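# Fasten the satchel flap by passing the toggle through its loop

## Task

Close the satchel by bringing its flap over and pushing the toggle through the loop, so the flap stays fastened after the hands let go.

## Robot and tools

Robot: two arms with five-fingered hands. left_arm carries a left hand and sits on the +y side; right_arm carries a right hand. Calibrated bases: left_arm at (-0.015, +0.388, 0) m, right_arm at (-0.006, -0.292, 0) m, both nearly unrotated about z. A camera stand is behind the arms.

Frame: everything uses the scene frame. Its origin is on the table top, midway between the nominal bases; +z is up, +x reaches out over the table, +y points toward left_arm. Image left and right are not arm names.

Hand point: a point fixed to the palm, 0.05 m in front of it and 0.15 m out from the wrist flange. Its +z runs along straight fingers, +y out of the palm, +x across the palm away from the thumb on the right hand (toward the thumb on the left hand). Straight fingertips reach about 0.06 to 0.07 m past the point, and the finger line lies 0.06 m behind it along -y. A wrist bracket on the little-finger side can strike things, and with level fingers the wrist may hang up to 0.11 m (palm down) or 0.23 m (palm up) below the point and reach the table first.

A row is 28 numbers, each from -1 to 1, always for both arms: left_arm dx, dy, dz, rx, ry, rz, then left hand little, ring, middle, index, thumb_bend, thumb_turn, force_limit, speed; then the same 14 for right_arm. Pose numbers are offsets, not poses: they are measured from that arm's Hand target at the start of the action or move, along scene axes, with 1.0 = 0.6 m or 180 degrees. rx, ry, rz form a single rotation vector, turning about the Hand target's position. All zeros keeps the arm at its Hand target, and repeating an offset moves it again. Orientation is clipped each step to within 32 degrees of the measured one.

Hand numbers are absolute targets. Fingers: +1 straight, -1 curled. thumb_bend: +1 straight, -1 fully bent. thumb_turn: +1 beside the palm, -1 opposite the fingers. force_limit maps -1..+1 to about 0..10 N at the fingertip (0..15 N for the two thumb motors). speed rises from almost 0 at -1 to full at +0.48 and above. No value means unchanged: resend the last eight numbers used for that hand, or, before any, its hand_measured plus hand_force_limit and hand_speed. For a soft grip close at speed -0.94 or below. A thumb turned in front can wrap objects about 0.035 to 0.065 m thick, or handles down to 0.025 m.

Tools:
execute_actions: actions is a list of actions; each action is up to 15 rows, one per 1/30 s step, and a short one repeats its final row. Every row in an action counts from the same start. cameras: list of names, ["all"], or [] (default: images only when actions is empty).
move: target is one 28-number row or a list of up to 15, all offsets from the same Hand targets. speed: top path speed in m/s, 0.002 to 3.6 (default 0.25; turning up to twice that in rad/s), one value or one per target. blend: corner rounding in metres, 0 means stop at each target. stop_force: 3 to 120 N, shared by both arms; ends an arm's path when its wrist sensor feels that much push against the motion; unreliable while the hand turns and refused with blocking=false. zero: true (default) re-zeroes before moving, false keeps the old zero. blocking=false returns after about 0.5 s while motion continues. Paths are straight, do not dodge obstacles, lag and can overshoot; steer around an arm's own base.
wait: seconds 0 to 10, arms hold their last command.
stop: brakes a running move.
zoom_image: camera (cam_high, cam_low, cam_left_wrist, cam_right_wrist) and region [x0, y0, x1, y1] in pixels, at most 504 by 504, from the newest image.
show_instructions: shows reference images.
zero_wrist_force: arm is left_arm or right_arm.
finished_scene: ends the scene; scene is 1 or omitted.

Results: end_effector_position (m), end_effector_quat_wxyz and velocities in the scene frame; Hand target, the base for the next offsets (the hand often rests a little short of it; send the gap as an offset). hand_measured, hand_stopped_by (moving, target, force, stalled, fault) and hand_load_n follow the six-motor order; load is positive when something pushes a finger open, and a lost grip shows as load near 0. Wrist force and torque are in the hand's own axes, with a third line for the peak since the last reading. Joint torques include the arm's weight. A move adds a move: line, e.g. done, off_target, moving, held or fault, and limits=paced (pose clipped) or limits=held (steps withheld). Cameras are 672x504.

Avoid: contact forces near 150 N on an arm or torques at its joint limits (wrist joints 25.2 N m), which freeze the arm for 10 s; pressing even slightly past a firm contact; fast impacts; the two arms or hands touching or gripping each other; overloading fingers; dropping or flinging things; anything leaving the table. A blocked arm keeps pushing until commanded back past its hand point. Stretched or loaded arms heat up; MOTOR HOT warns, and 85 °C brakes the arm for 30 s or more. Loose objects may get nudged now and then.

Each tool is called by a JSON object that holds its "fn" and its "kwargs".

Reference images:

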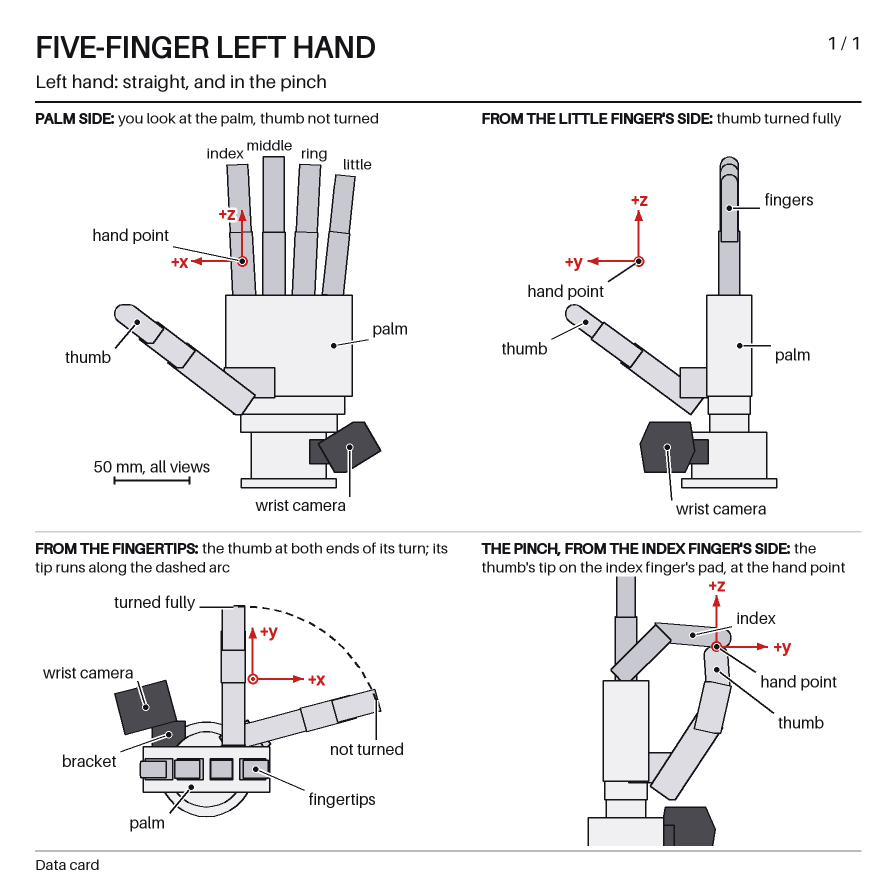

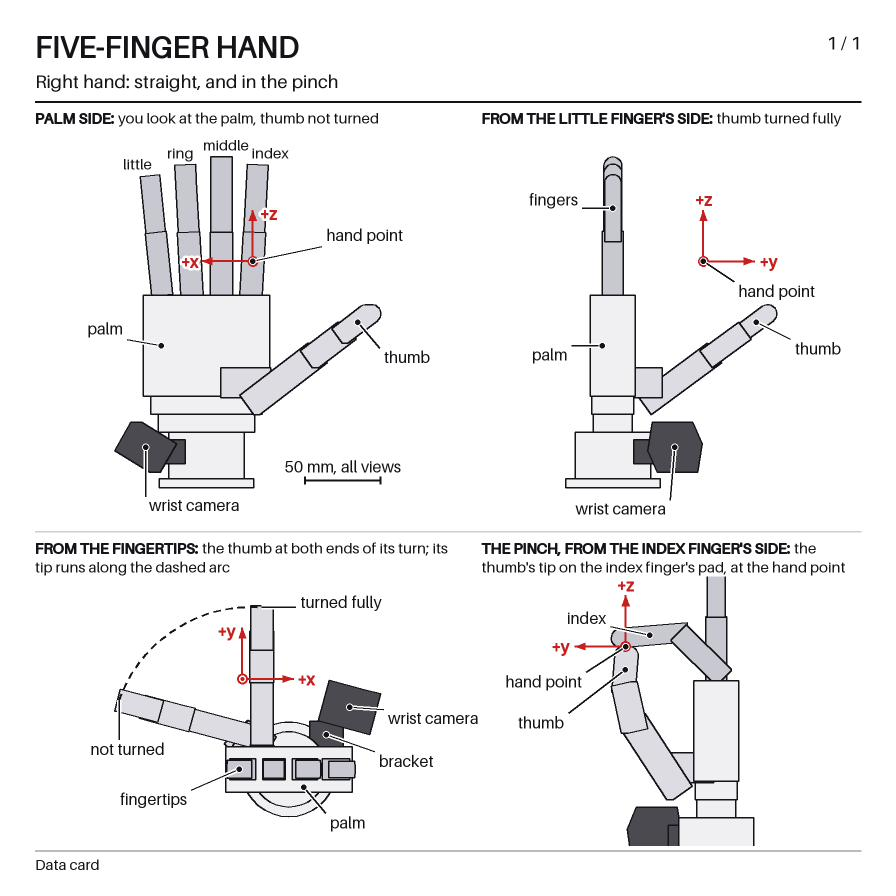

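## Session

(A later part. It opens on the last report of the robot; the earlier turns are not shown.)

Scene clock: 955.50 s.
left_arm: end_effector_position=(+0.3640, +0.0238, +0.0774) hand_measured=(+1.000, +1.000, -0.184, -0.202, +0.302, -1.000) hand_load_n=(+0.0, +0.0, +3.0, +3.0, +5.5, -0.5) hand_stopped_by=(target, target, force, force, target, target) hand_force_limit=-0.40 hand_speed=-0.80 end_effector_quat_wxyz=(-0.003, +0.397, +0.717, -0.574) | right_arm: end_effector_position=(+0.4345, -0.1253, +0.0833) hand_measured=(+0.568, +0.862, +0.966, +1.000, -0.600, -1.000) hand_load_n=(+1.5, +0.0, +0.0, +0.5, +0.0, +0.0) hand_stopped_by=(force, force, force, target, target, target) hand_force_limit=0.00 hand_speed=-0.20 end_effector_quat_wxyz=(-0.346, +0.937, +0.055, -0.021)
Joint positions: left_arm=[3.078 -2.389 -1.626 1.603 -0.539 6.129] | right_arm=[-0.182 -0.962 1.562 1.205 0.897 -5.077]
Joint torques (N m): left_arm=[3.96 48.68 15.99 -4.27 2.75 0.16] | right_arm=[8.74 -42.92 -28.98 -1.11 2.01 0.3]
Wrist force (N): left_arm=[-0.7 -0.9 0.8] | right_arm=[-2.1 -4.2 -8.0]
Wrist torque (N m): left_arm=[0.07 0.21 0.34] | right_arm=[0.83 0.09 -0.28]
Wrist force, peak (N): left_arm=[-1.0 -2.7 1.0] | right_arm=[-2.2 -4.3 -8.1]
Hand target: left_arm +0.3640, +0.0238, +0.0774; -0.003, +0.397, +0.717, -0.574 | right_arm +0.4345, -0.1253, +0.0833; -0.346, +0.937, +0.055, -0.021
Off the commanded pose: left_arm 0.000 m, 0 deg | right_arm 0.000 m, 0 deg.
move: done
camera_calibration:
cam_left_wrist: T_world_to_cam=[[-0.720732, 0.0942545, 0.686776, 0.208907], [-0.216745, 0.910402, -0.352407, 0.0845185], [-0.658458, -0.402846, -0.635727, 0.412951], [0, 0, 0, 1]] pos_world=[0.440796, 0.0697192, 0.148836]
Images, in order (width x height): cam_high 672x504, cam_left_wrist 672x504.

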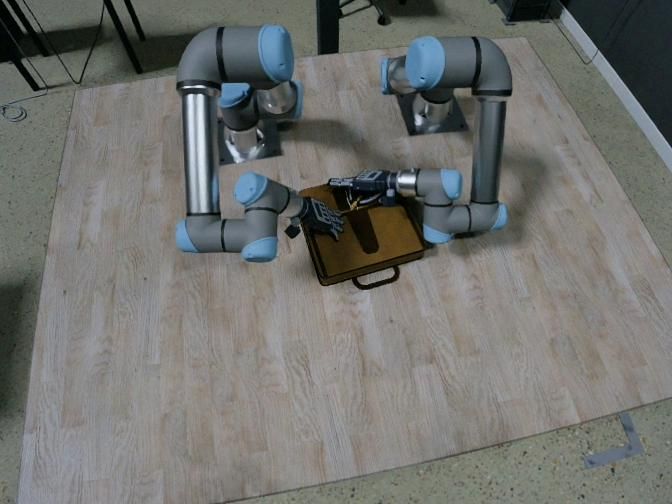

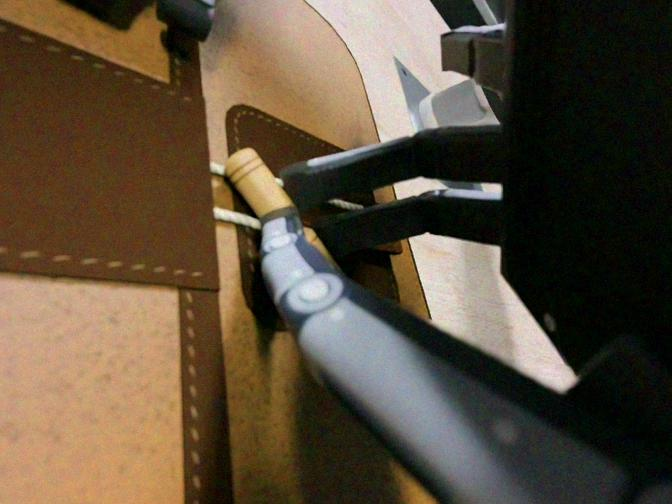

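{"fn": "move", "kwargs": {"target": [[0,0,0.02,0,0,0,1,1,-0.24,-0.24,0.3,-1,-0.4,-0.8,0,0,0,0,0,0,-1,-1,-1,1,-0.6,-1,0,-0.2]], "speed": 0.03, "cameras": ["cam_left_wrist","cam_high"]}}

{"fn": "zoom_image", "kwargs": {"camera": "cam_left_wrist", "region": [150, 100, 400, 350]}}

{"fn": "zoom_image", "kwargs": {"camera": "cam_high", "region": [335, 175, 375, 215]}}

Scene clock: 958.13 s.
left_arm: end_effector_position=(+0.3640, +0.0238, +0.0896) hand_measured=(+1.000, +1.000, -0.184, -0.204, +0.300, -1.000) hand_load_n=(+0.0, +0.0, +0.0, +0.0, +0.0, +0.0) hand_stopped_by=(target, target, force, force, target, target) hand_force_limit=-0.40 hand_speed=-0.80 end_effector_quat_wxyz=(-0.003, +0.397, +0.717, -0.574) | right_arm: end_effector_position=(+0.4345, -0.1253, +0.0833) hand_measured=(+0.568, +0.862, +0.966, +1.000, -0.600, -1.000) hand_load_n=(+1.0, +0.0, +0.0, +0.0, +0.0, +0.0) hand_stopped_by=(force, force, force, target, target, target) hand_force_limit=0.00 hand_speed=-0.20 end_effector_quat_wxyz=(-0.346, +0.937, +0.055, -0.021)
Joint positions: left_arm=[3.078 -2.368 -1.626 1.581 -0.539 6.129] | right_arm=[-0.182 -0.962 1.562 1.205 0.897 -5.077]
Joint torques (N m): left_arm=[4.47 29.48 2.88 -0.46 2.44 -0.83] | right_arm=[9.24 -41.91 -27.55 -1.09 2.09 0.4]
Wrist force (N): left_arm=[0.0 0.5 0.7] | right_arm=[-2.3 -4.2 -8.2]
Wrist torque (N m): left_arm=[0.13 0.17 0.32] | right_arm=[0.85 0.12 -0.29]
Wrist force, peak (N): left_arm=[-0.6 -1.0 1.0] | right_arm=[-2.2 -4.5 -8.3]
Hand target: left_arm +0.3640, +0.0238, +0.0894; -0.003, +0.397, +0.717, -0.574 | right_arm +0.4345, -0.1253, +0.0833; -0.346, +0.937, +0.055, -0.021
Off the commanded pose: left_arm 0.000 m, 0 deg | right_arm 0.000 m, 0 deg.
move: done
camera_calibration:
cam_left_wrist: T_world_to_cam=[[-0.720672, 0.0942199, 0.686844, 0.200494], [-0.216817, 0.910394, -0.352382, 0.0888463], [-0.6585, -0.402871, -0.635667, 0.420717], [0, 0, 0, 1]] pos_world=[0.440796, 0.0697193, 0.161036]
Images, in order (width x height): cam_high 672x504, cam_left_wrist 672x504.

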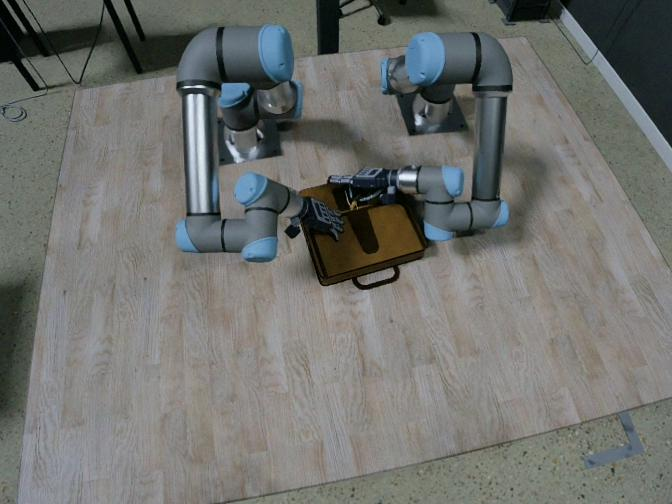

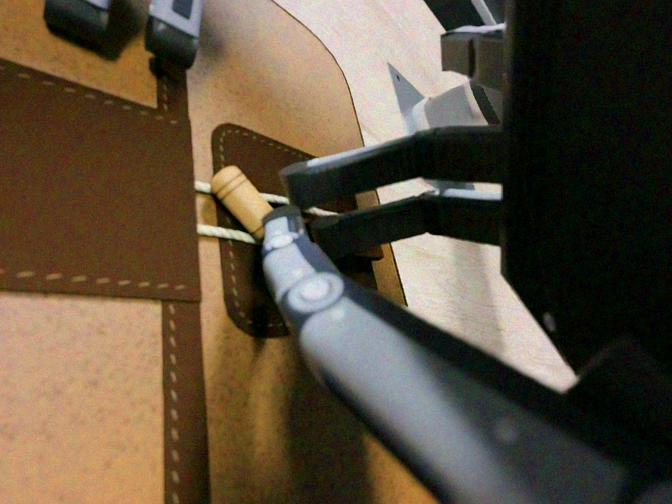

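Scaled by 2.016.

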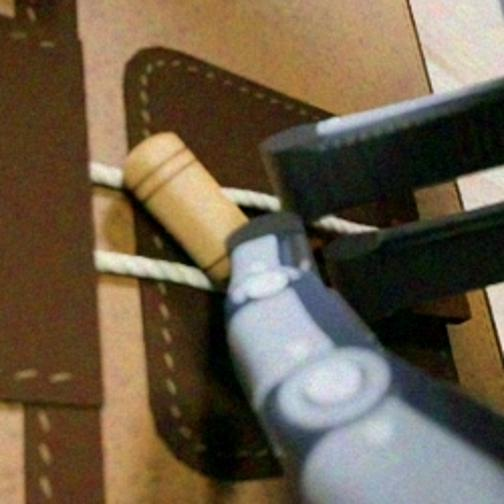

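Scaled by 12.600.

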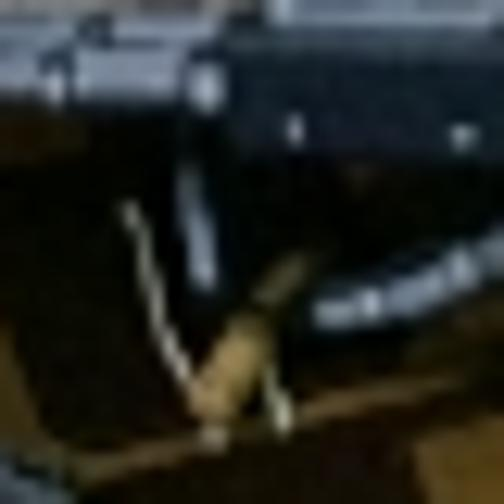

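{"fn": "move", "kwargs": {"target": [[0,0,0,0,0,0,1,1,0.05,0.05,0.3,-1,-0.4,-0.8,0,0,0,0,0,0,-1,-1,-1,1,-0.6,-1,0,-0.2],[0,0,-0.0203,0,0,0,1,1,0.05,0.05,0.3,-1,-0.4,-0.8,0,0,0,0,0,0,-1,-1,-1,1,-0.6,-1,0,-0.2],[0,0,-0.0203,0,0,0,1,1,-0.25,-0.25,0.3,-1,-0.4,-0.8,0,0,0,0,0,0,-1,-1,-1,1,-0.6,-1,0,-0.2]], "speed": 0.03, "cameras": ["cam_left_wrist","cam_high"]}}

{"fn": "zoom_image", "kwargs": {"camera": "cam_left_wrist", "region": [150, 100, 400, 350]}}

{"fn": "zoom_image", "kwargs": {"camera": "cam_high", "region": [335, 175, 375, 215]}}

Scene clock: 965.30 s.
left_arm: end_effector_position=(+0.3640, +0.0238, +0.0772) hand_measured=(+1.000, +1.000, -0.188, -0.206, +0.302, -1.000) hand_load_n=(+0.0, +0.0, +4.5, +4.5, +9.0, -1.5) hand_stopped_by=(target, target, force, force, target, target) hand_force_limit=-0.40 hand_speed=-0.80 end_effector_quat_wxyz=(-0.003, +0.397, +0.717, -0.574) | right_arm: end_effector_position=(+0.4345, -0.1253, +0.0833) hand_measured=(+0.568, +0.862, +0.966, +1.000, -0.600, -1.000) hand_load_n=(+1.0, +0.0, +0.0, +0.0, +0.0, +0.0) hand_stopped_by=(force, force, force, target, target, target) hand_force_limit=0.00 hand_speed=-0.20 end_effector_quat_wxyz=(-0.346, +0.937, +0.055, -0.021)
Joint positions: left_arm=[3.078 -2.39 -1.626 1.603 -0.539 6.13] | right_arm=[-0.182 -0.962 1.562 1.205 0.897 -5.077]
Joint torques (N m): left_arm=[3.41 50.7 21.65 -4.27 0.96 -0.71] | right_arm=[10.4 -42.5 -27.94 -1.27 2.11 0.36]
Wrist force (N): left_arm=[-0.5 -0.2 0.4] | right_arm=[-2.1 -4.5 -8.1]
Wrist torque (N m): left_arm=[0.11 0.18 0.33] | right_arm=[0.82 0.09 -0.30]
Wrist force, peak (N): left_arm=[-0.4 0.2 1.0] | right_arm=[-2.3 -4.4 -8.2]
Hand target: left_arm +0.3640, +0.0238, +0.0772; -0.003, +0.397, +0.717, -0.574 | right_arm +0.4345, -0.1253, +0.0833; -0.346, +0.937, +0.055, -0.021
Off the commanded pose: left_arm 0.000 m, 0 deg | right_arm 0.000 m, 0 deg.
move: done
camera_calibration:
cam_left_wrist: T_world_to_cam=[[-0.720732, 0.0942545, 0.686776, 0.209045], [-0.216745, 0.910402, -0.352407, 0.084448], [-0.658458, -0.402846, -0.635727, 0.412823], [0, 0, 0, 1]] pos_world=[0.440796, 0.0697192, 0.148636]
Images, in order (width x height): cam_high 672x504, cam_left_wrist 672x504.

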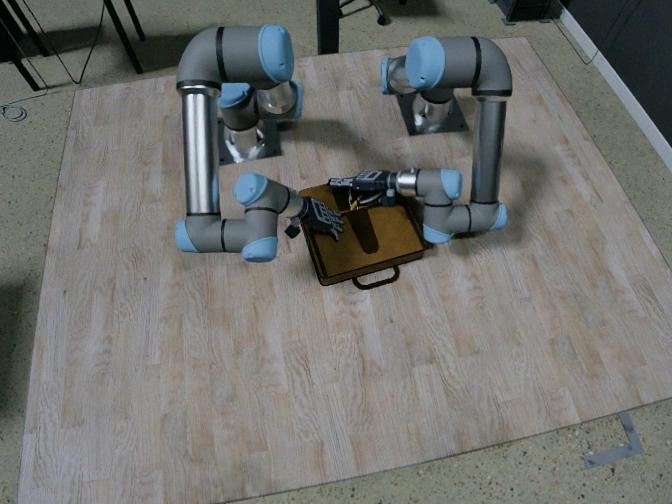

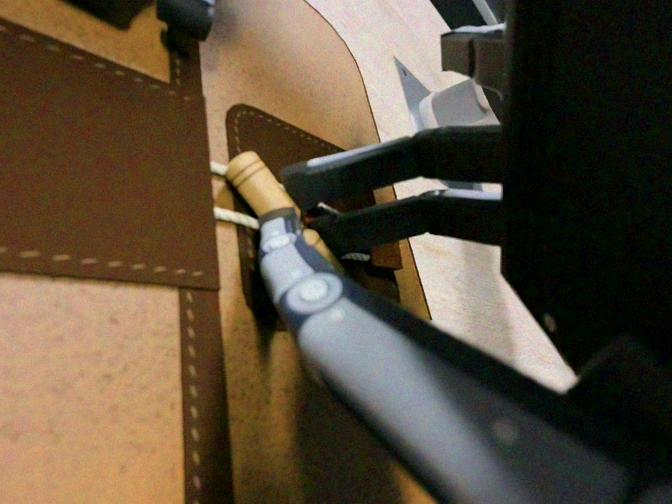

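Scaled by 2.016.

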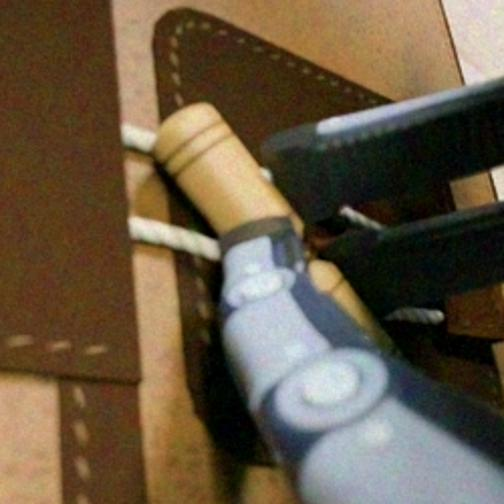

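Scaled by 12.600.

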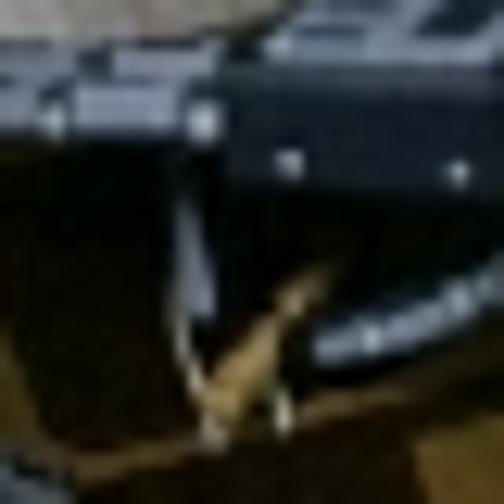

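{"fn": "move", "kwargs": {"target": [[-0.0107,-0.0085,0.006,0,0,-0.1389,1,1,-0.25,-0.25,0.3,-1,-0.4,-0.8,0,0,0,0,0,0,-1,-1,-1,1,-0.6,-1,0,-0.2]], "speed": 0.06, "cameras": ["cam_left_wrist","cam_high"]}}

{"fn": "zoom_image", "kwargs": {"camera": "cam_left_wrist", "region": [150, 100, 400, 350]}}

{"fn": "zoom_image", "kwargs": {"camera": "cam_high", "region": [335, 175, 375, 215]}}

Scene clock: 973.67 s.
left_arm: end_effector_position=(+0.3575, +0.0184, +0.0808) hand_measured=(+1.000, +1.000, -0.188, -0.206, +0.302, -1.000) hand_load_n=(+0.0, +0.0, +4.5, +4.5, +9.0, -2.0) hand_stopped_by=(target, target, force, force, target, target) hand_force_limit=-0.40 hand_speed=-0.80 end_effector_quat_wxyz=(-0.135, +0.529, +0.650, -0.528) end_effector_velocity=(+0.000, -0.001, +0.000) end_effector_angular_velocity=(-0.002, +0.004, +0.006) | right_arm: end_effector_position=(+0.4345, -0.1253, +0.0833) hand_measured=(+0.568, +0.862, +0.966, +1.000, -0.600, -1.000) hand_load_n=(+1.0, +0.0, +0.0, +0.0, +0.0, +0.0) hand_stopped_by=(force, force, force, target, target, target) hand_force_limit=0.00 hand_speed=-0.20 end_effector_quat_wxyz=(-0.346, +0.937, +0.055, -0.021)
Joint positions: left_arm=[2.958 -2.49 -1.372 1.313 -0.814 6.284] | right_arm=[-0.182 -0.962 1.562 1.205 0.897 -5.077]
Joint velocities: left_arm=[0.001 -0.001 -0.003 0 0.006 0] | right_arm=[within noise]
Joint torques (N m): left_arm=[8.32 44.68 4.01 -0.91 3.36 -1.6] | right_arm=[9.02 -43.16 -27.85 -1.01 1.95 0.21]
Wrist force (N): left_arm=[-0.2 0.1 0.4] | right_arm=[-2.1 -4.4 -8.1]
Wrist torque (N m): left_arm=[0.11 0.19 0.24] | right_arm=[0.81 0.09 -0.30]
Wrist force, peak (N): left_arm=[-0.7 0.5 1.2] | right_arm=[-2.3 -4.5 -8.4]
Hand target: left_arm +0.3576, +0.0187, +0.0808; -0.127, +0.542, +0.614, -0.559 | right_arm +0.4345, -0.1253, +0.0833; -0.346, +0.937, +0.055, -0.021
Off the commanded pose: left_arm 0.000 m, 6 deg | right_arm 0.000 m, 0 deg.
joint sent to its limit (left arm) — joint 6 (wrist 3), upper limit. The joint targets are off in orientation, not in position.
move: off_target (left_arm)
camera_calibration:
cam_left_wrist: T_world_to_cam=[[-0.64063, 0.301885, 0.706016, 0.168371], [0.157313, 0.951569, -0.264137, -0.0523757], [-0.751562, -0.0581494, -0.657095, 0.437356], [0, 0, 0, 1]] pos_world=[0.444803, 0.0244423, 0.154677]
Images, in order (width x height): cam_high 672x504, cam_left_wrist 672x504.

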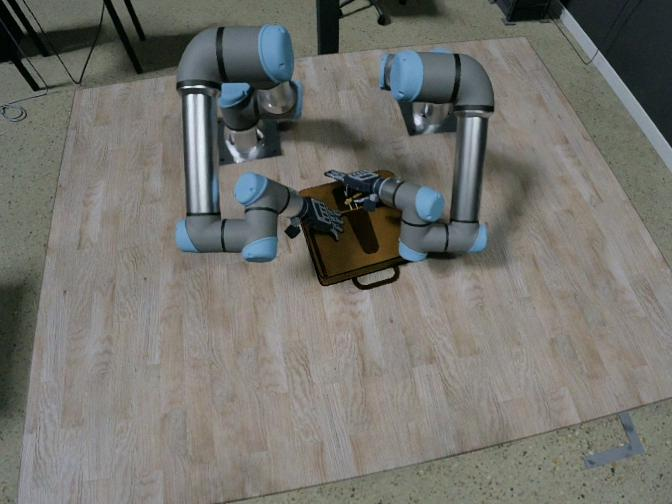

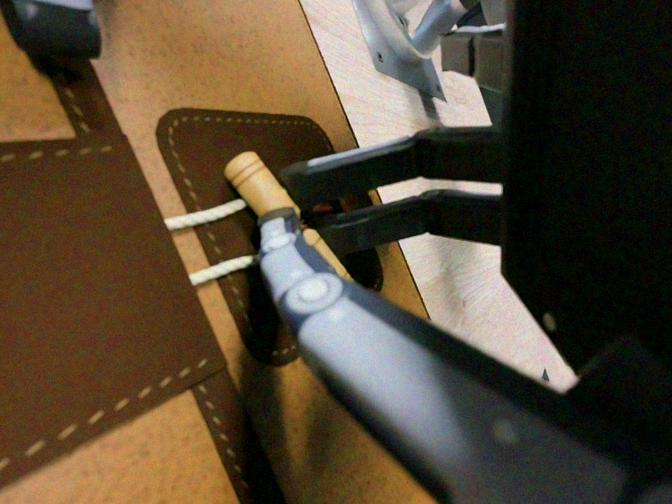

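Scaled by 2.016.

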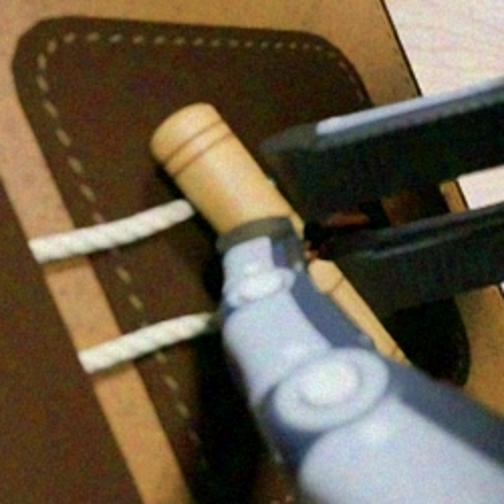

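Scaled by 12.600.

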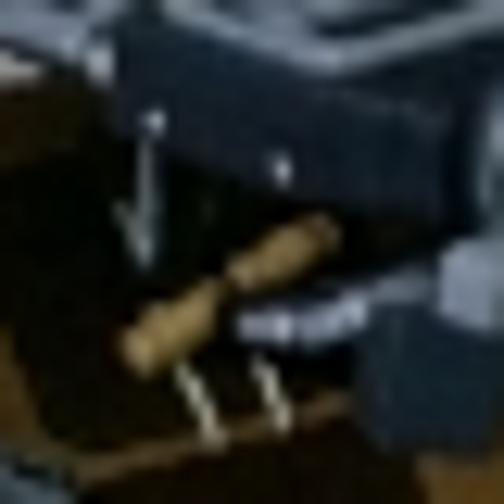

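{"fn": "move", "kwargs": {"target": [[0,0,-0.0058,0,0,0.03,1,1,-0.25,-0.25,0.3,-1,-0.4,-0.8,0,0,0,0,0,0,-1,-1,-1,1,-0.6,-1,0,-0.2]], "speed": 0.03, "cameras": ["cam_left_wrist","cam_high"]}}

{"fn": "zoom_image", "kwargs": {"camera": "cam_left_wrist", "region": [150, 100, 400, 350]}}

{"fn": "zoom_image", "kwargs": {"camera": "cam_high", "region": [335, 175, 375, 215]}}

Scene clock: 979.03 s.
left_arm: end_effector_position=(+0.3575, +0.0184, +0.0773) hand_measured=(+1.000, +1.000, -0.188, -0.206, +0.302, -1.000) hand_load_n=(+0.0, +0.0, +4.5, +4.5, +8.5, -2.0) hand_stopped_by=(target, target, force, force, target, target) hand_force_limit=-0.40 hand_speed=-0.80 end_effector_quat_wxyz=(-0.105, +0.504, +0.661, -0.545) | right_arm: end_effector_position=(+0.4345, -0.1253, +0.0833) hand_measured=(+0.568, +0.862, +0.966, +1.000, -0.600, -1.000) hand_load_n=(+1.5, +0.0, +0.0, +0.0, +0.0, +0.0) hand_stopped_by=(force, force, force, target, target, target) hand_force_limit=0.00 hand_speed=-0.20 end_effector_quat_wxyz=(-0.346, +0.937, +0.055, -0.021)
Joint positions: left_arm=[2.986 -2.474 -1.435 1.365 -0.752 6.284] | right_arm=[-0.182 -0.962 1.562 1.205 0.897 -5.077]
Joint torques (N m): left_arm=[-2.27 50.25 18.52 -1.43 0.11 -1.59] | right_arm=[9.69 -43.27 -27.22 -1.2 1.97 0.27]
Wrist force (N): left_arm=[-1.2 -2.7 0.6] | right_arm=[-2.2 -4.4 -8.0]
Wrist torque (N m): left_arm=[0.07 0.22 0.31] | right_arm=[0.82 0.10 -0.29]
Wrist force, peak (N): left_arm=[-1.1 -2.8 0.5] | right_arm=[-2.2 -4.7 -8.2]
Hand target: left_arm +0.3576, +0.0187, +0.0774; -0.101, +0.513, +0.639, -0.565 | right_arm +0.4345, -0.1253, +0.0833; -0.346, +0.937, +0.055, -0.021
Off the commanded pose: left_arm 0.000 m, 4 deg | right_arm 0.000 m, 0 deg.
joint sent to its limit (left arm) — joint 6 (wrist 3), upper limit. The joint targets are off in orientation, not in position.
move: off_target (left_arm)
camera_calibration:
cam_left_wrist: T_world_to_cam=[[-0.66245, 0.274407, 0.697038, 0.17987], [0.0802891, 0.951141, -0.298136, -0.0231012], [-0.744791, -0.141535, -0.652115, 0.433738], [0, 0, 0, 1]] pos_world=[0.444053, 0.0340043, 0.150584]
Images, in order (width x height): cam_high 672x504, cam_left_wrist 672x504.

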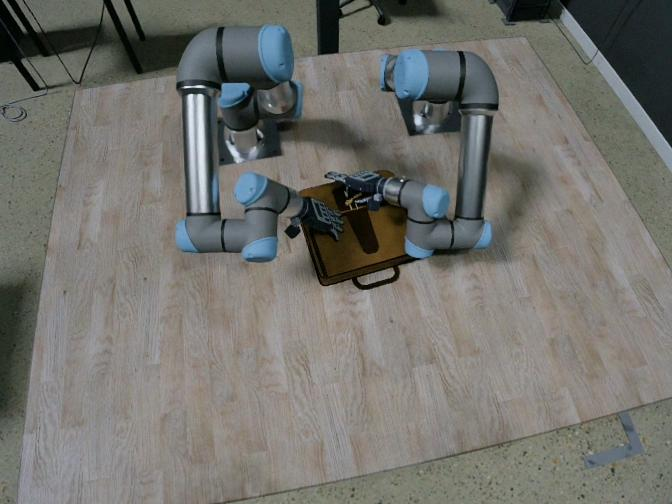

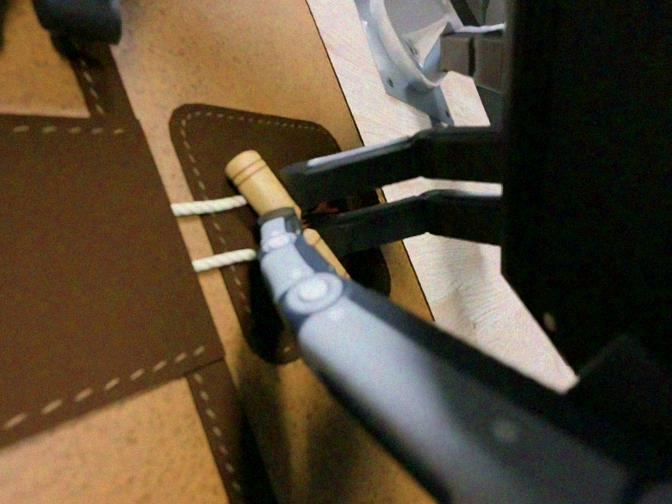

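Scaled by 2.016.

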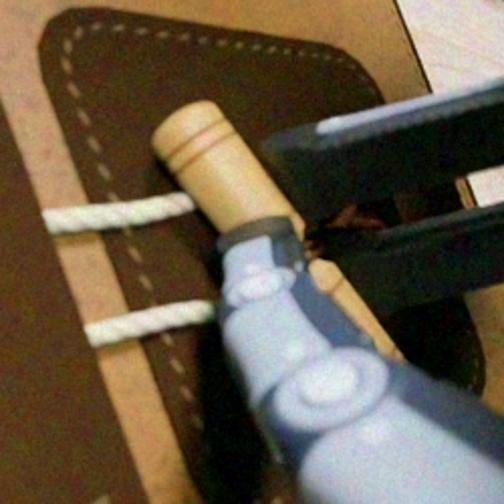

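Scaled by 12.600.

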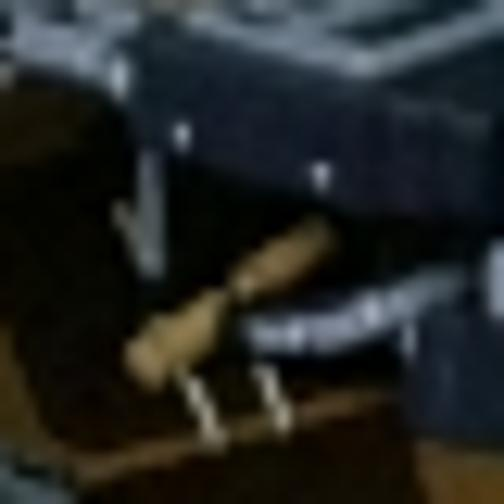

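{"fn": "move", "kwargs": {"target": [[0,0,0.001,0,0,0,1,1,-0.12,-0.12,0.3,-1,-0.4,-0.9,0,0,0,0,0,0,-1,-1,-1,1,-0.6,-1,0,-0.2]], "speed": 0.03, "cameras": ["cam_left_wrist","cam_high"]}}

{"fn": "zoom_image", "kwargs": {"camera": "cam_left_wrist", "region": [150, 100, 400, 350]}}

{"fn": "zoom_image", "kwargs": {"camera": "cam_high", "region": [335, 175, 375, 215]}}

Scene clock: 981.83 s.
left_arm: end_effector_position=(+0.3575, +0.0184, +0.0780) hand_measured=(+1.000, +1.000, -0.120, -0.120, +0.300, -1.000) hand_load_n=(+0.0, +0.0, -0.5, +0.0, +0.0, +0.0) hand_stopped_by=(target, target, target, target, target, target) hand_force_limit=-0.40 hand_speed=-0.90 end_effector_quat_wxyz=(-0.105, +0.505, +0.661, -0.545) | right_arm: end_effector_position=(+0.4345, -0.1253, +0.0833) hand_measured=(+0.568, +0.862, +0.966, +1.000, -0.600, -1.000) hand_load_n=(+1.0, +0.0, +0.5, +0.0, +0.0, +0.0) hand_stopped_by=(force, force, force, target, target, target) hand_force_limit=0.00 hand_speed=-0.20 end_effector_quat_wxyz=(-0.346, +0.937, +0.055, -0.021)
Joint positions: left_arm=[2.986 -2.473 -1.435 1.364 -0.752 6.284] | right_arm=[-0.182 -0.962 1.562 1.205 0.897 -5.077]
Joint torques (N m): left_arm=[6.49 54.07 2.79 -4.67 -1.82 -1.63] | right_arm=[9.46 -43.01 -28.52 -1 1.85 0.19]
Wrist force (N): left_arm=[-0.5 0.0 0.7] | right_arm=[-2.2 -4.5 -8.2]
Wrist torque (N m): left_arm=[0.09 0.23 0.24] | right_arm=[0.80 0.11 -0.30]
Wrist force, peak (N): left_arm=[-1.4 -3.0 0.6] | right_arm=[-2.1 -4.5 -8.4]
Hand target: left_arm +0.3576, +0.0187, +0.0780; -0.101, +0.513, +0.639, -0.565 | right_arm +0.4345, -0.1253, +0.0833; -0.346, +0.937, +0.055, -0.021
Off the commanded pose: left_arm 0.000 m, 4 deg | right_arm 0.000 m, 0 deg.
joint sent to its limit (left arm) — joint 6 (wrist 3), upper limit. The joint targets are off in orientation, not in position.
move: off_target (left_arm)
camera_calibration:
cam_left_wrist: T_world_to_cam=[[-0.662432, 0.274504, 0.697016, 0.179374], [0.0805905, 0.951158, -0.298, -0.0230468], [-0.744774, -0.141232, -0.6522, 0.434188], [0, 0, 0, 1]] pos_world=[0.444052, 0.0340037, 0.151283]
Images, in order (width x height): cam_high 672x504, cam_left_wrist 672x504.

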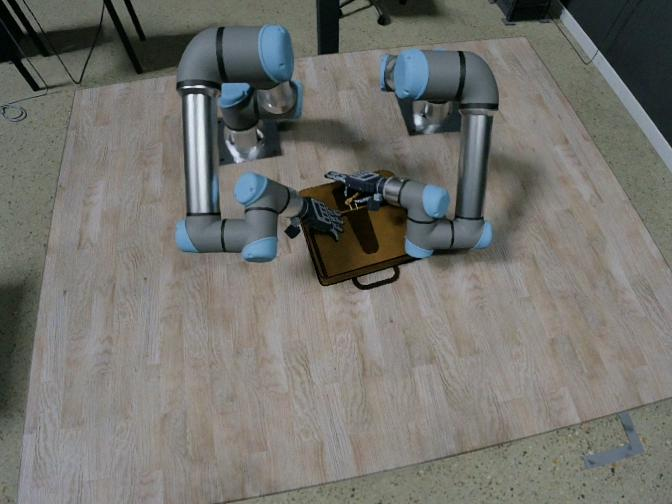

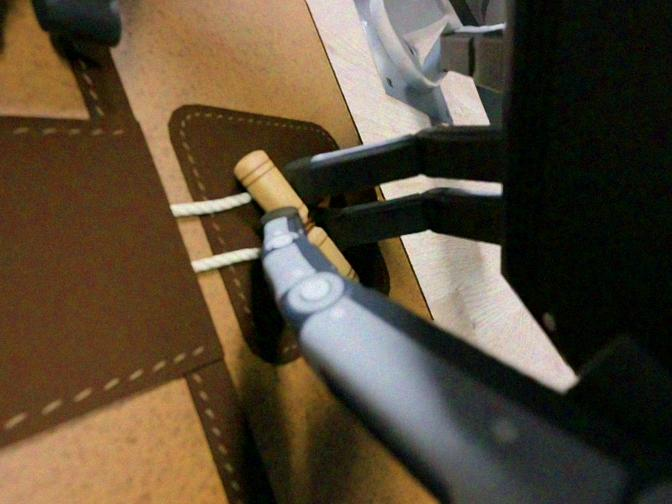

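Scaled by 2.016.

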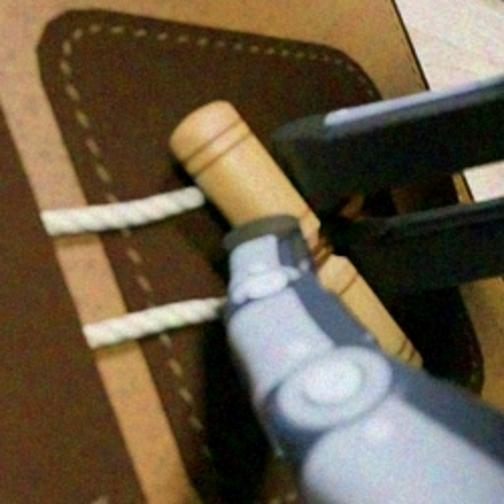

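Scaled by 12.600.

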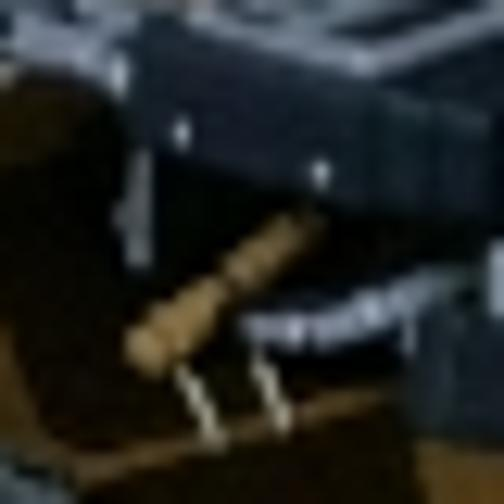

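{"fn": "move", "kwargs": {"target": [[0,0,0,0,0,0.02,1,1,0.1,0.1,0.3,-1,-0.4,-0.8,0,0,0,0,0,0,-1,-1,-1,1,-0.6,-1,0,-0.2],[0,0,0.1,0,0,0.03,1,1,0.1,0.1,0.3,-1,-0.4,-0.8,0,0,0,0,0,0,-1,-1,-1,1,-0.6,-1,0,-0.2]], "speed": 0.04, "cameras": ["cam_left_wrist","cam_high"]}}

{"fn": "zoom_image", "kwargs": {"camera": "cam_left_wrist", "region": [90, 100, 400, 410]}}

{"fn": "zoom_image", "kwargs": {"camera": "cam_high", "region": [335, 175, 375, 215]}}

Scene clock: 986.93 s.
left_arm: end_effector_position=(+0.3576, +0.0184, +0.1382) hand_measured=(+1.000, +1.000, +0.100, +0.098, +0.300, -1.000) hand_load_n=(+0.0, +0.0, +0.0, +0.0, +0.0, +0.5) hand_stopped_by=(target, target, target, target, target, target) hand_force_limit=-0.40 hand_speed=-0.80 end_effector_quat_wxyz=(-0.075, +0.479, +0.671, -0.561) | right_arm: end_effector_position=(+0.4345, -0.1253, +0.0833) hand_measured=(+0.568, +0.862, +0.966, +1.000, -0.600, -1.000) hand_load_n=(+1.0, +0.0, +0.0, +0.0, +0.0, +0.0) hand_stopped_by=(force, force, force, target, target, target) hand_force_limit=0.00 hand_speed=-0.20 end_effector_quat_wxyz=(-0.346, +0.937, +0.055, -0.021)
Joint positions: left_arm=[3.014 -2.356 -1.491 1.306 -0.689 6.284] | right_arm=[-0.182 -0.962 1.562 1.205 0.897 -5.077]
Joint torques (N m): left_arm=[2.74 29.44 5.63 -0.01 2.03 -1.51] | right_arm=[9.4 -42.46 -28.43 -0.96 1.7 0]
Wrist force (N): left_arm=[-0.3 0.3 0.4] | right_arm=[-1.1 -4.3 -8.1]
Wrist torque (N m): left_arm=[0.13 0.17 0.26] | right_arm=[0.82 0.12 -0.26]
Wrist force, peak (N): left_arm=[-1.3 -1.8 -11.1] | right_arm=[-2.4 -4.2 -8.4]
Hand target: left_arm +0.3576, +0.0187, +0.1380; -0.074, +0.482, +0.662, -0.569 | right_arm +0.4345, -0.1253, +0.0833; -0.346, +0.937, +0.055, -0.021
Off the commanded pose: left_arm 0.000 m, 1 deg | right_arm 0.000 m, 0 deg.
joint sent to its limit (left arm) — joint 6 (wrist 3), upper limit. The joint targets still meet the commanded pose.
move: done
camera_calibration:
cam_left_wrist: T_world_to_cam=[[-0.680587, 0.245827, 0.690196, 0.145417], [0.00467606, 0.94347, -0.331425, 0.0267544], [-0.732653, -0.222336, -0.643263, 0.469449], [0, 0, 0, 1]] pos_world=[0.442787, 0.0433859, 0.21048]
Images, in order (width x height): cam_high 672x504, cam_left_wrist 672x504.

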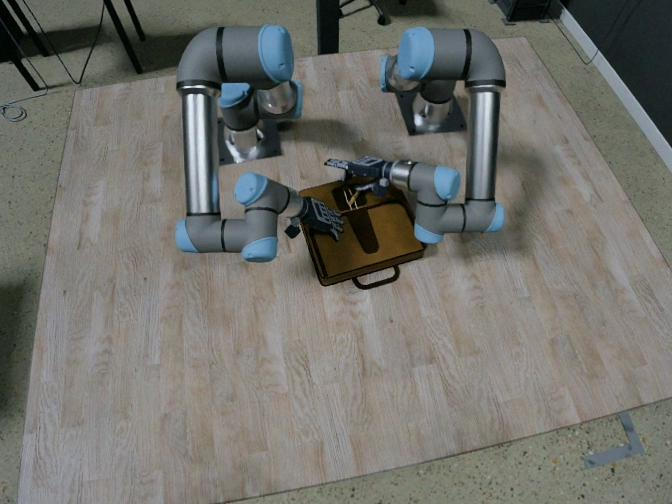

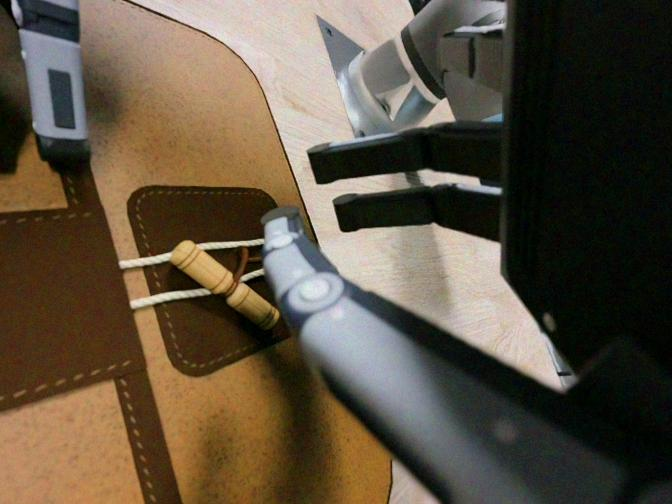

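Scaled by 1.626.

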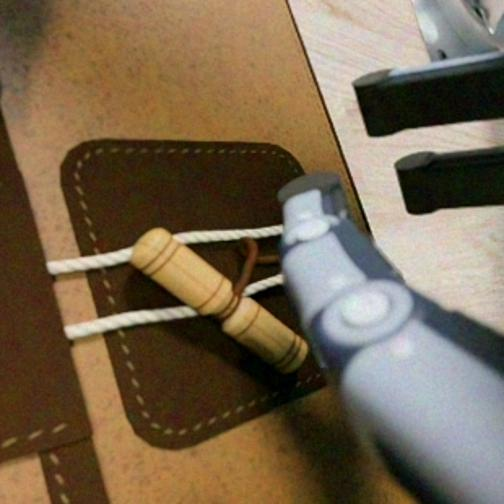

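Scaled by 12.600.

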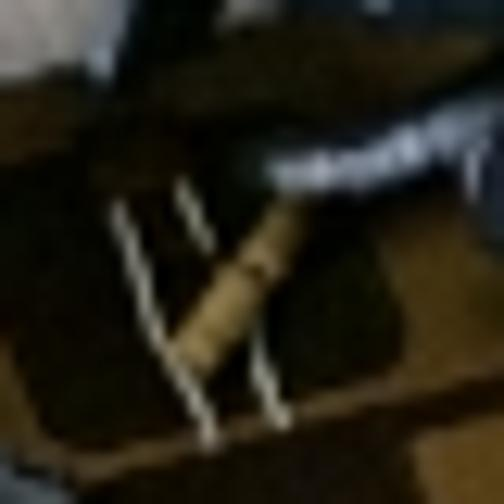

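{"fn": "move", "kwargs": {"target": [[0.005,0.06,0.07,0,0,0.13,1,1,0.4,0.4,0.3,-1,-0.4,-0.8,0,0,0,0,0,0,-1,-1,-1,1,-0.6,-1,0,-0.2]], "speed": 0.12, "cameras": ["cam_left_wrist","cam_high"]}}

{"fn": "zoom_image", "kwargs": {"camera": "cam_left_wrist", "region": [90, 100, 400, 410]}}

{"fn": "zoom_image", "kwargs": {"camera": "cam_high", "region": [335, 175, 375, 215]}}

Scene clock: 993.20 s.
left_arm: end_effector_position=(+0.3606, +0.0547, +0.1800) hand_measured=(+1.000, +1.000, +0.400, +0.400, +0.300, -1.000) hand_load_n=(+0.0, -0.5, -0.5, +0.0, +0.0, +0.0) hand_stopped_by=(target, target, target, target, target, target) hand_force_limit=-0.40 hand_speed=-0.80 end_effector_quat_wxyz=(+0.043, +0.338, +0.746, -0.572) | right_arm: end_effector_position=(+0.4345, -0.1253, +0.0833) hand_measured=(+0.568, +0.862, +0.966, +1.000, -0.600, -1.000) hand_load_n=(+1.0, +0.0, +0.0, +0.0, +0.0, +0.0) hand_stopped_by=(force, force, force, target, target, target) hand_force_limit=0.00 hand_speed=-0.20 end_effector_quat_wxyz=(-0.346, +0.937, +0.055, -0.021)
Joint positions: left_arm=[3.17 -2.134 -1.737 1.543 -0.49 6.032] | right_arm=[-0.182 -0.962 1.562 1.205 0.897 -5.077]
Joint torques (N m): left_arm=[-9.45 24.07 24.08 -4.4 -1.71 1.81] | right_arm=[9.59 -42.66 -27.69 -0.91 1.84 0.19]
Wrist force (N): left_arm=[-0.3 0.0 0.3] | right_arm=[-1.1 -4.5 -8.0]
Wrist torque (N m): left_arm=[0.10 0.18 0.31] | right_arm=[0.80 0.13 -0.27]
Wrist force, peak (N): left_arm=[-0.7 0.0 1.4] | right_arm=[-1.2 -4.6 -8.3]
Hand target: left_arm +0.3606, +0.0547, +0.1800; +0.043, +0.338, +0.746, -0.572 | right_arm +0.4345, -0.1253, +0.0833; -0.346, +0.937, +0.055, -0.021
Off the commanded pose: left_arm 0.000 m, 0 deg | right_arm 0.000 m, 0 deg.
move: done
camera_calibration:
cam_left_wrist: T_world_to_cam=[[-0.726555, -0.0222362, 0.686749, 0.141538], [-0.359573, 0.863999, -0.35244, 0.145829], [-0.585513, -0.503003, -0.635738, 0.467553], [0, 0, 0, 1]] pos_world=[0.42903, 0.112332, 0.251436]
Images, in order (width x height): cam_high 672x504, cam_left_wrist 672x504.

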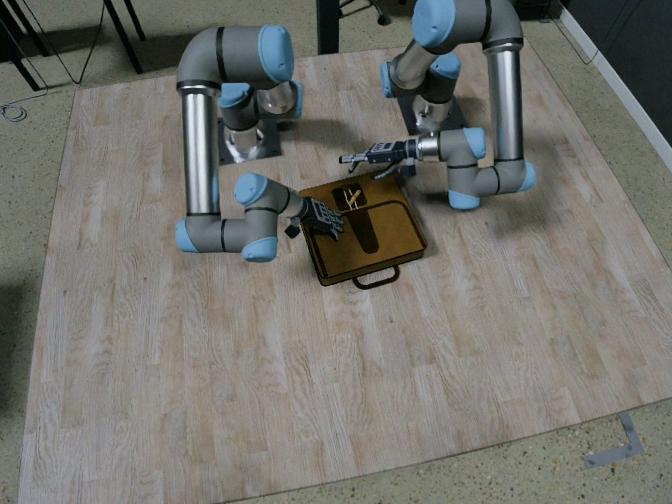

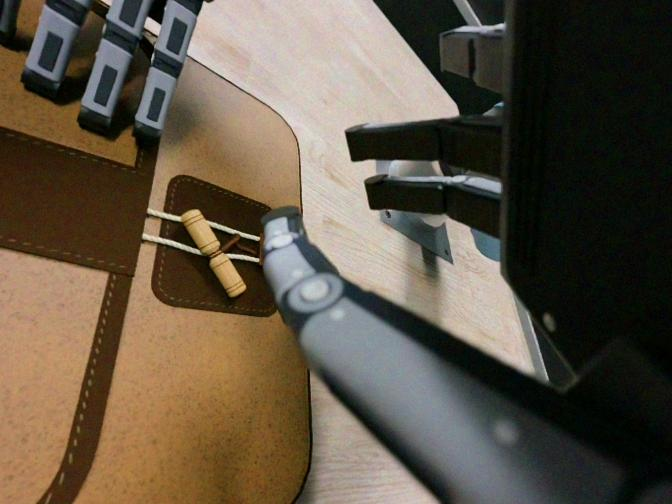

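Scaled by 1.626.

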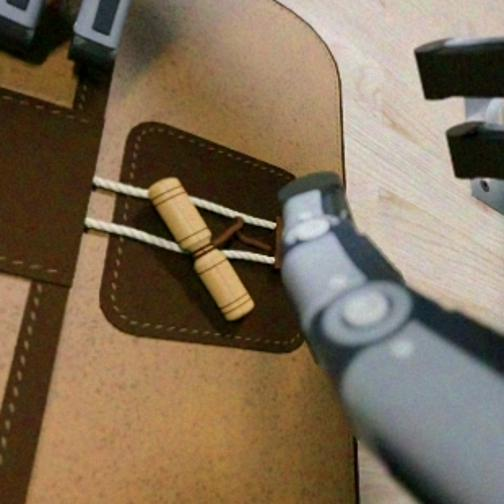

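Scaled by 12.600.

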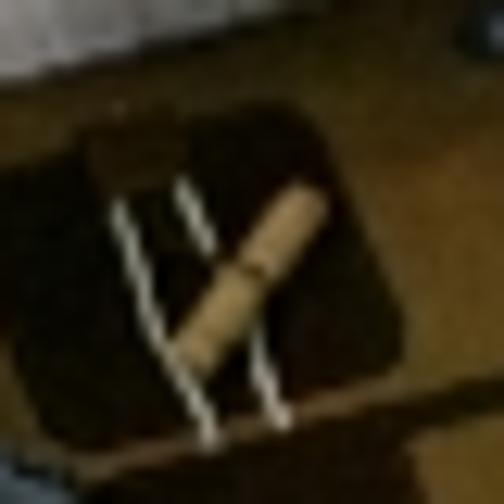

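{"fn": "zoom_image", "kwargs": {"camera": "cam_left_wrist", "region": [140, 190, 280, 310]}}

Scaled by 3.600.

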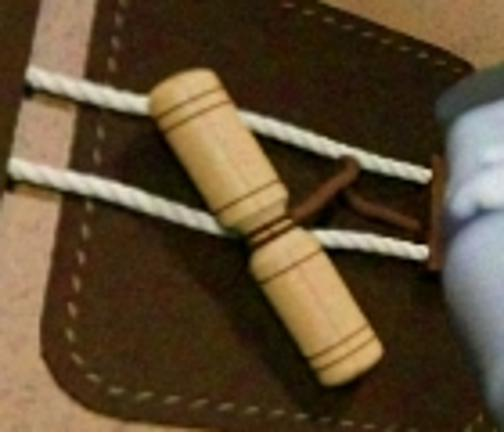

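{"fn": "move", "kwargs": {"target": [[0,0,0,0,0,0,1,1,0.4,0.4,0.3,-1,-0.4,-0.8,0.0025,0,0.0145,0,0,0,-1,-1,-1,1,-0.6,-1,0,-0.2]], "speed": 0.03, "cameras": ["cam_left_wrist","cam_high"]}}

{"fn": "zoom_image", "kwargs": {"camera": "cam_left_wrist", "region": [130, 170, 310, 330]}}

{"fn": "zoom_image", "kwargs": {"camera": "cam_high", "region": [335, 175, 375, 215]}}

Scene clock: 997.53 s.
left_arm: end_effector_position=(+0.3606, +0.0547, +0.1800) hand_measured=(+1.000, +1.000, +0.400, +0.400, +0.300, -1.000) hand_load_n=(+0.0, +0.0, +0.0, +0.0, +0.0, +0.5) hand_stopped_by=(target, target, target, target, target, target) hand_force_limit=-0.40 hand_speed=-0.80 end_effector_quat_wxyz=(+0.043, +0.338, +0.746, -0.572) | right_arm: end_effector_position=(+0.4360, -0.1253, +0.0922) hand_measured=(+0.568, +0.862, +0.966, +1.000, -0.600, -1.000) hand_load_n=(+0.0, +0.0, +2.5, +0.0, +0.0, +0.0) hand_stopped_by=(force, force, force, target, target, target) hand_force_limit=0.00 hand_speed=-0.20 end_effector_quat_wxyz=(-0.346, +0.937, +0.055, -0.021)
Joint positions: left_arm=[3.17 -2.134 -1.737 1.543 -0.49 6.032] | right_arm=[-0.181 -0.97 1.55 1.226 0.897 -5.077]
Joint torques (N m): left_arm=[-9.83 24.2 23.91 -4.74 -1.57 0.27] | right_arm=[9.09 -34.53 -15.44 -0.24 -2.81 1.74]
Wrist force (N): left_arm=[-0.2 0.3 0.5] | right_arm=[0.2 0.3 -0.9]
Wrist torque (N m): left_arm=[0.14 0.19 0.30] | right_arm=[0.52 -0.38 0.01]
Wrist force, peak (N): left_arm=[-0.4 0.3 0.8] | right_arm=[-1.1 -4.3 -8.4]
Hand target: left_arm +0.3606, +0.0547, +0.1800; +0.043, +0.338, +0.746, -0.572 | right_arm +0.4360, -0.1253, +0.0920; -0.346, +0.937, +0.055, -0.021
Off the commanded pose: left_arm 0.000 m, 0 deg | right_arm 0.000 m, 0 deg.
move: done
camera_calibration:
cam_left_wrist: T_world_to_cam=[[-0.726515, -0.0221967, 0.686792, 0.141506], [-0.359498, 0.86406, -0.352365, 0.145771], [-0.585608, -0.502899, -0.635732, 0.467581], [0, 0, 0, 1]] pos_world=[0.42903, 0.112331, 0.251436]
Images, in order (width x height): cam_high 672x504, cam_left_wrist 672x504.

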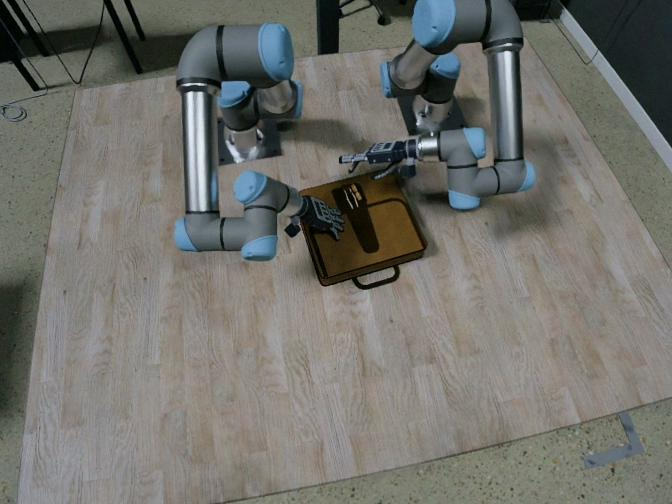

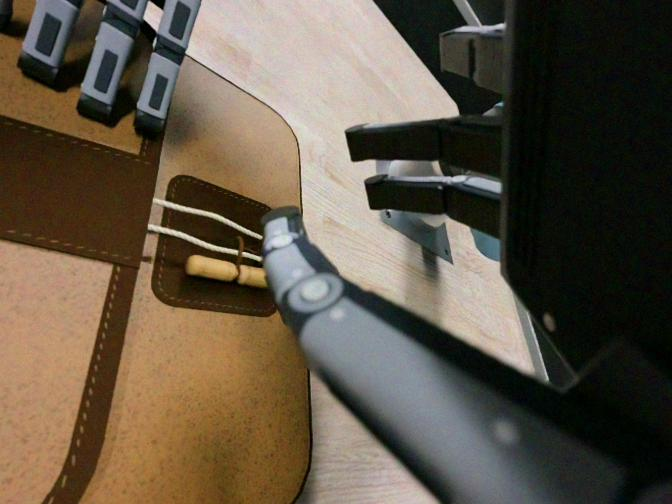

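Scaled by 2.800.

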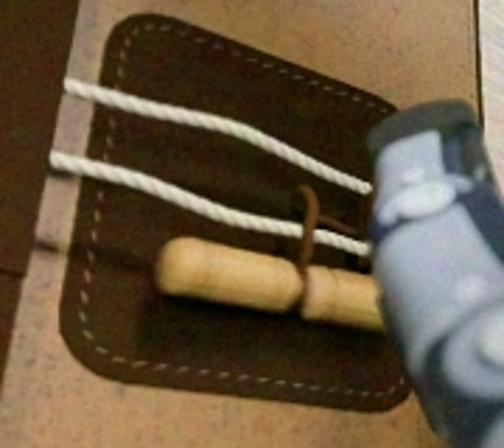

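Scaled by 12.600.

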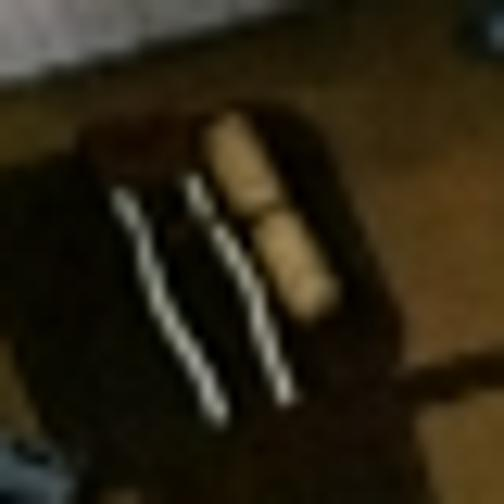

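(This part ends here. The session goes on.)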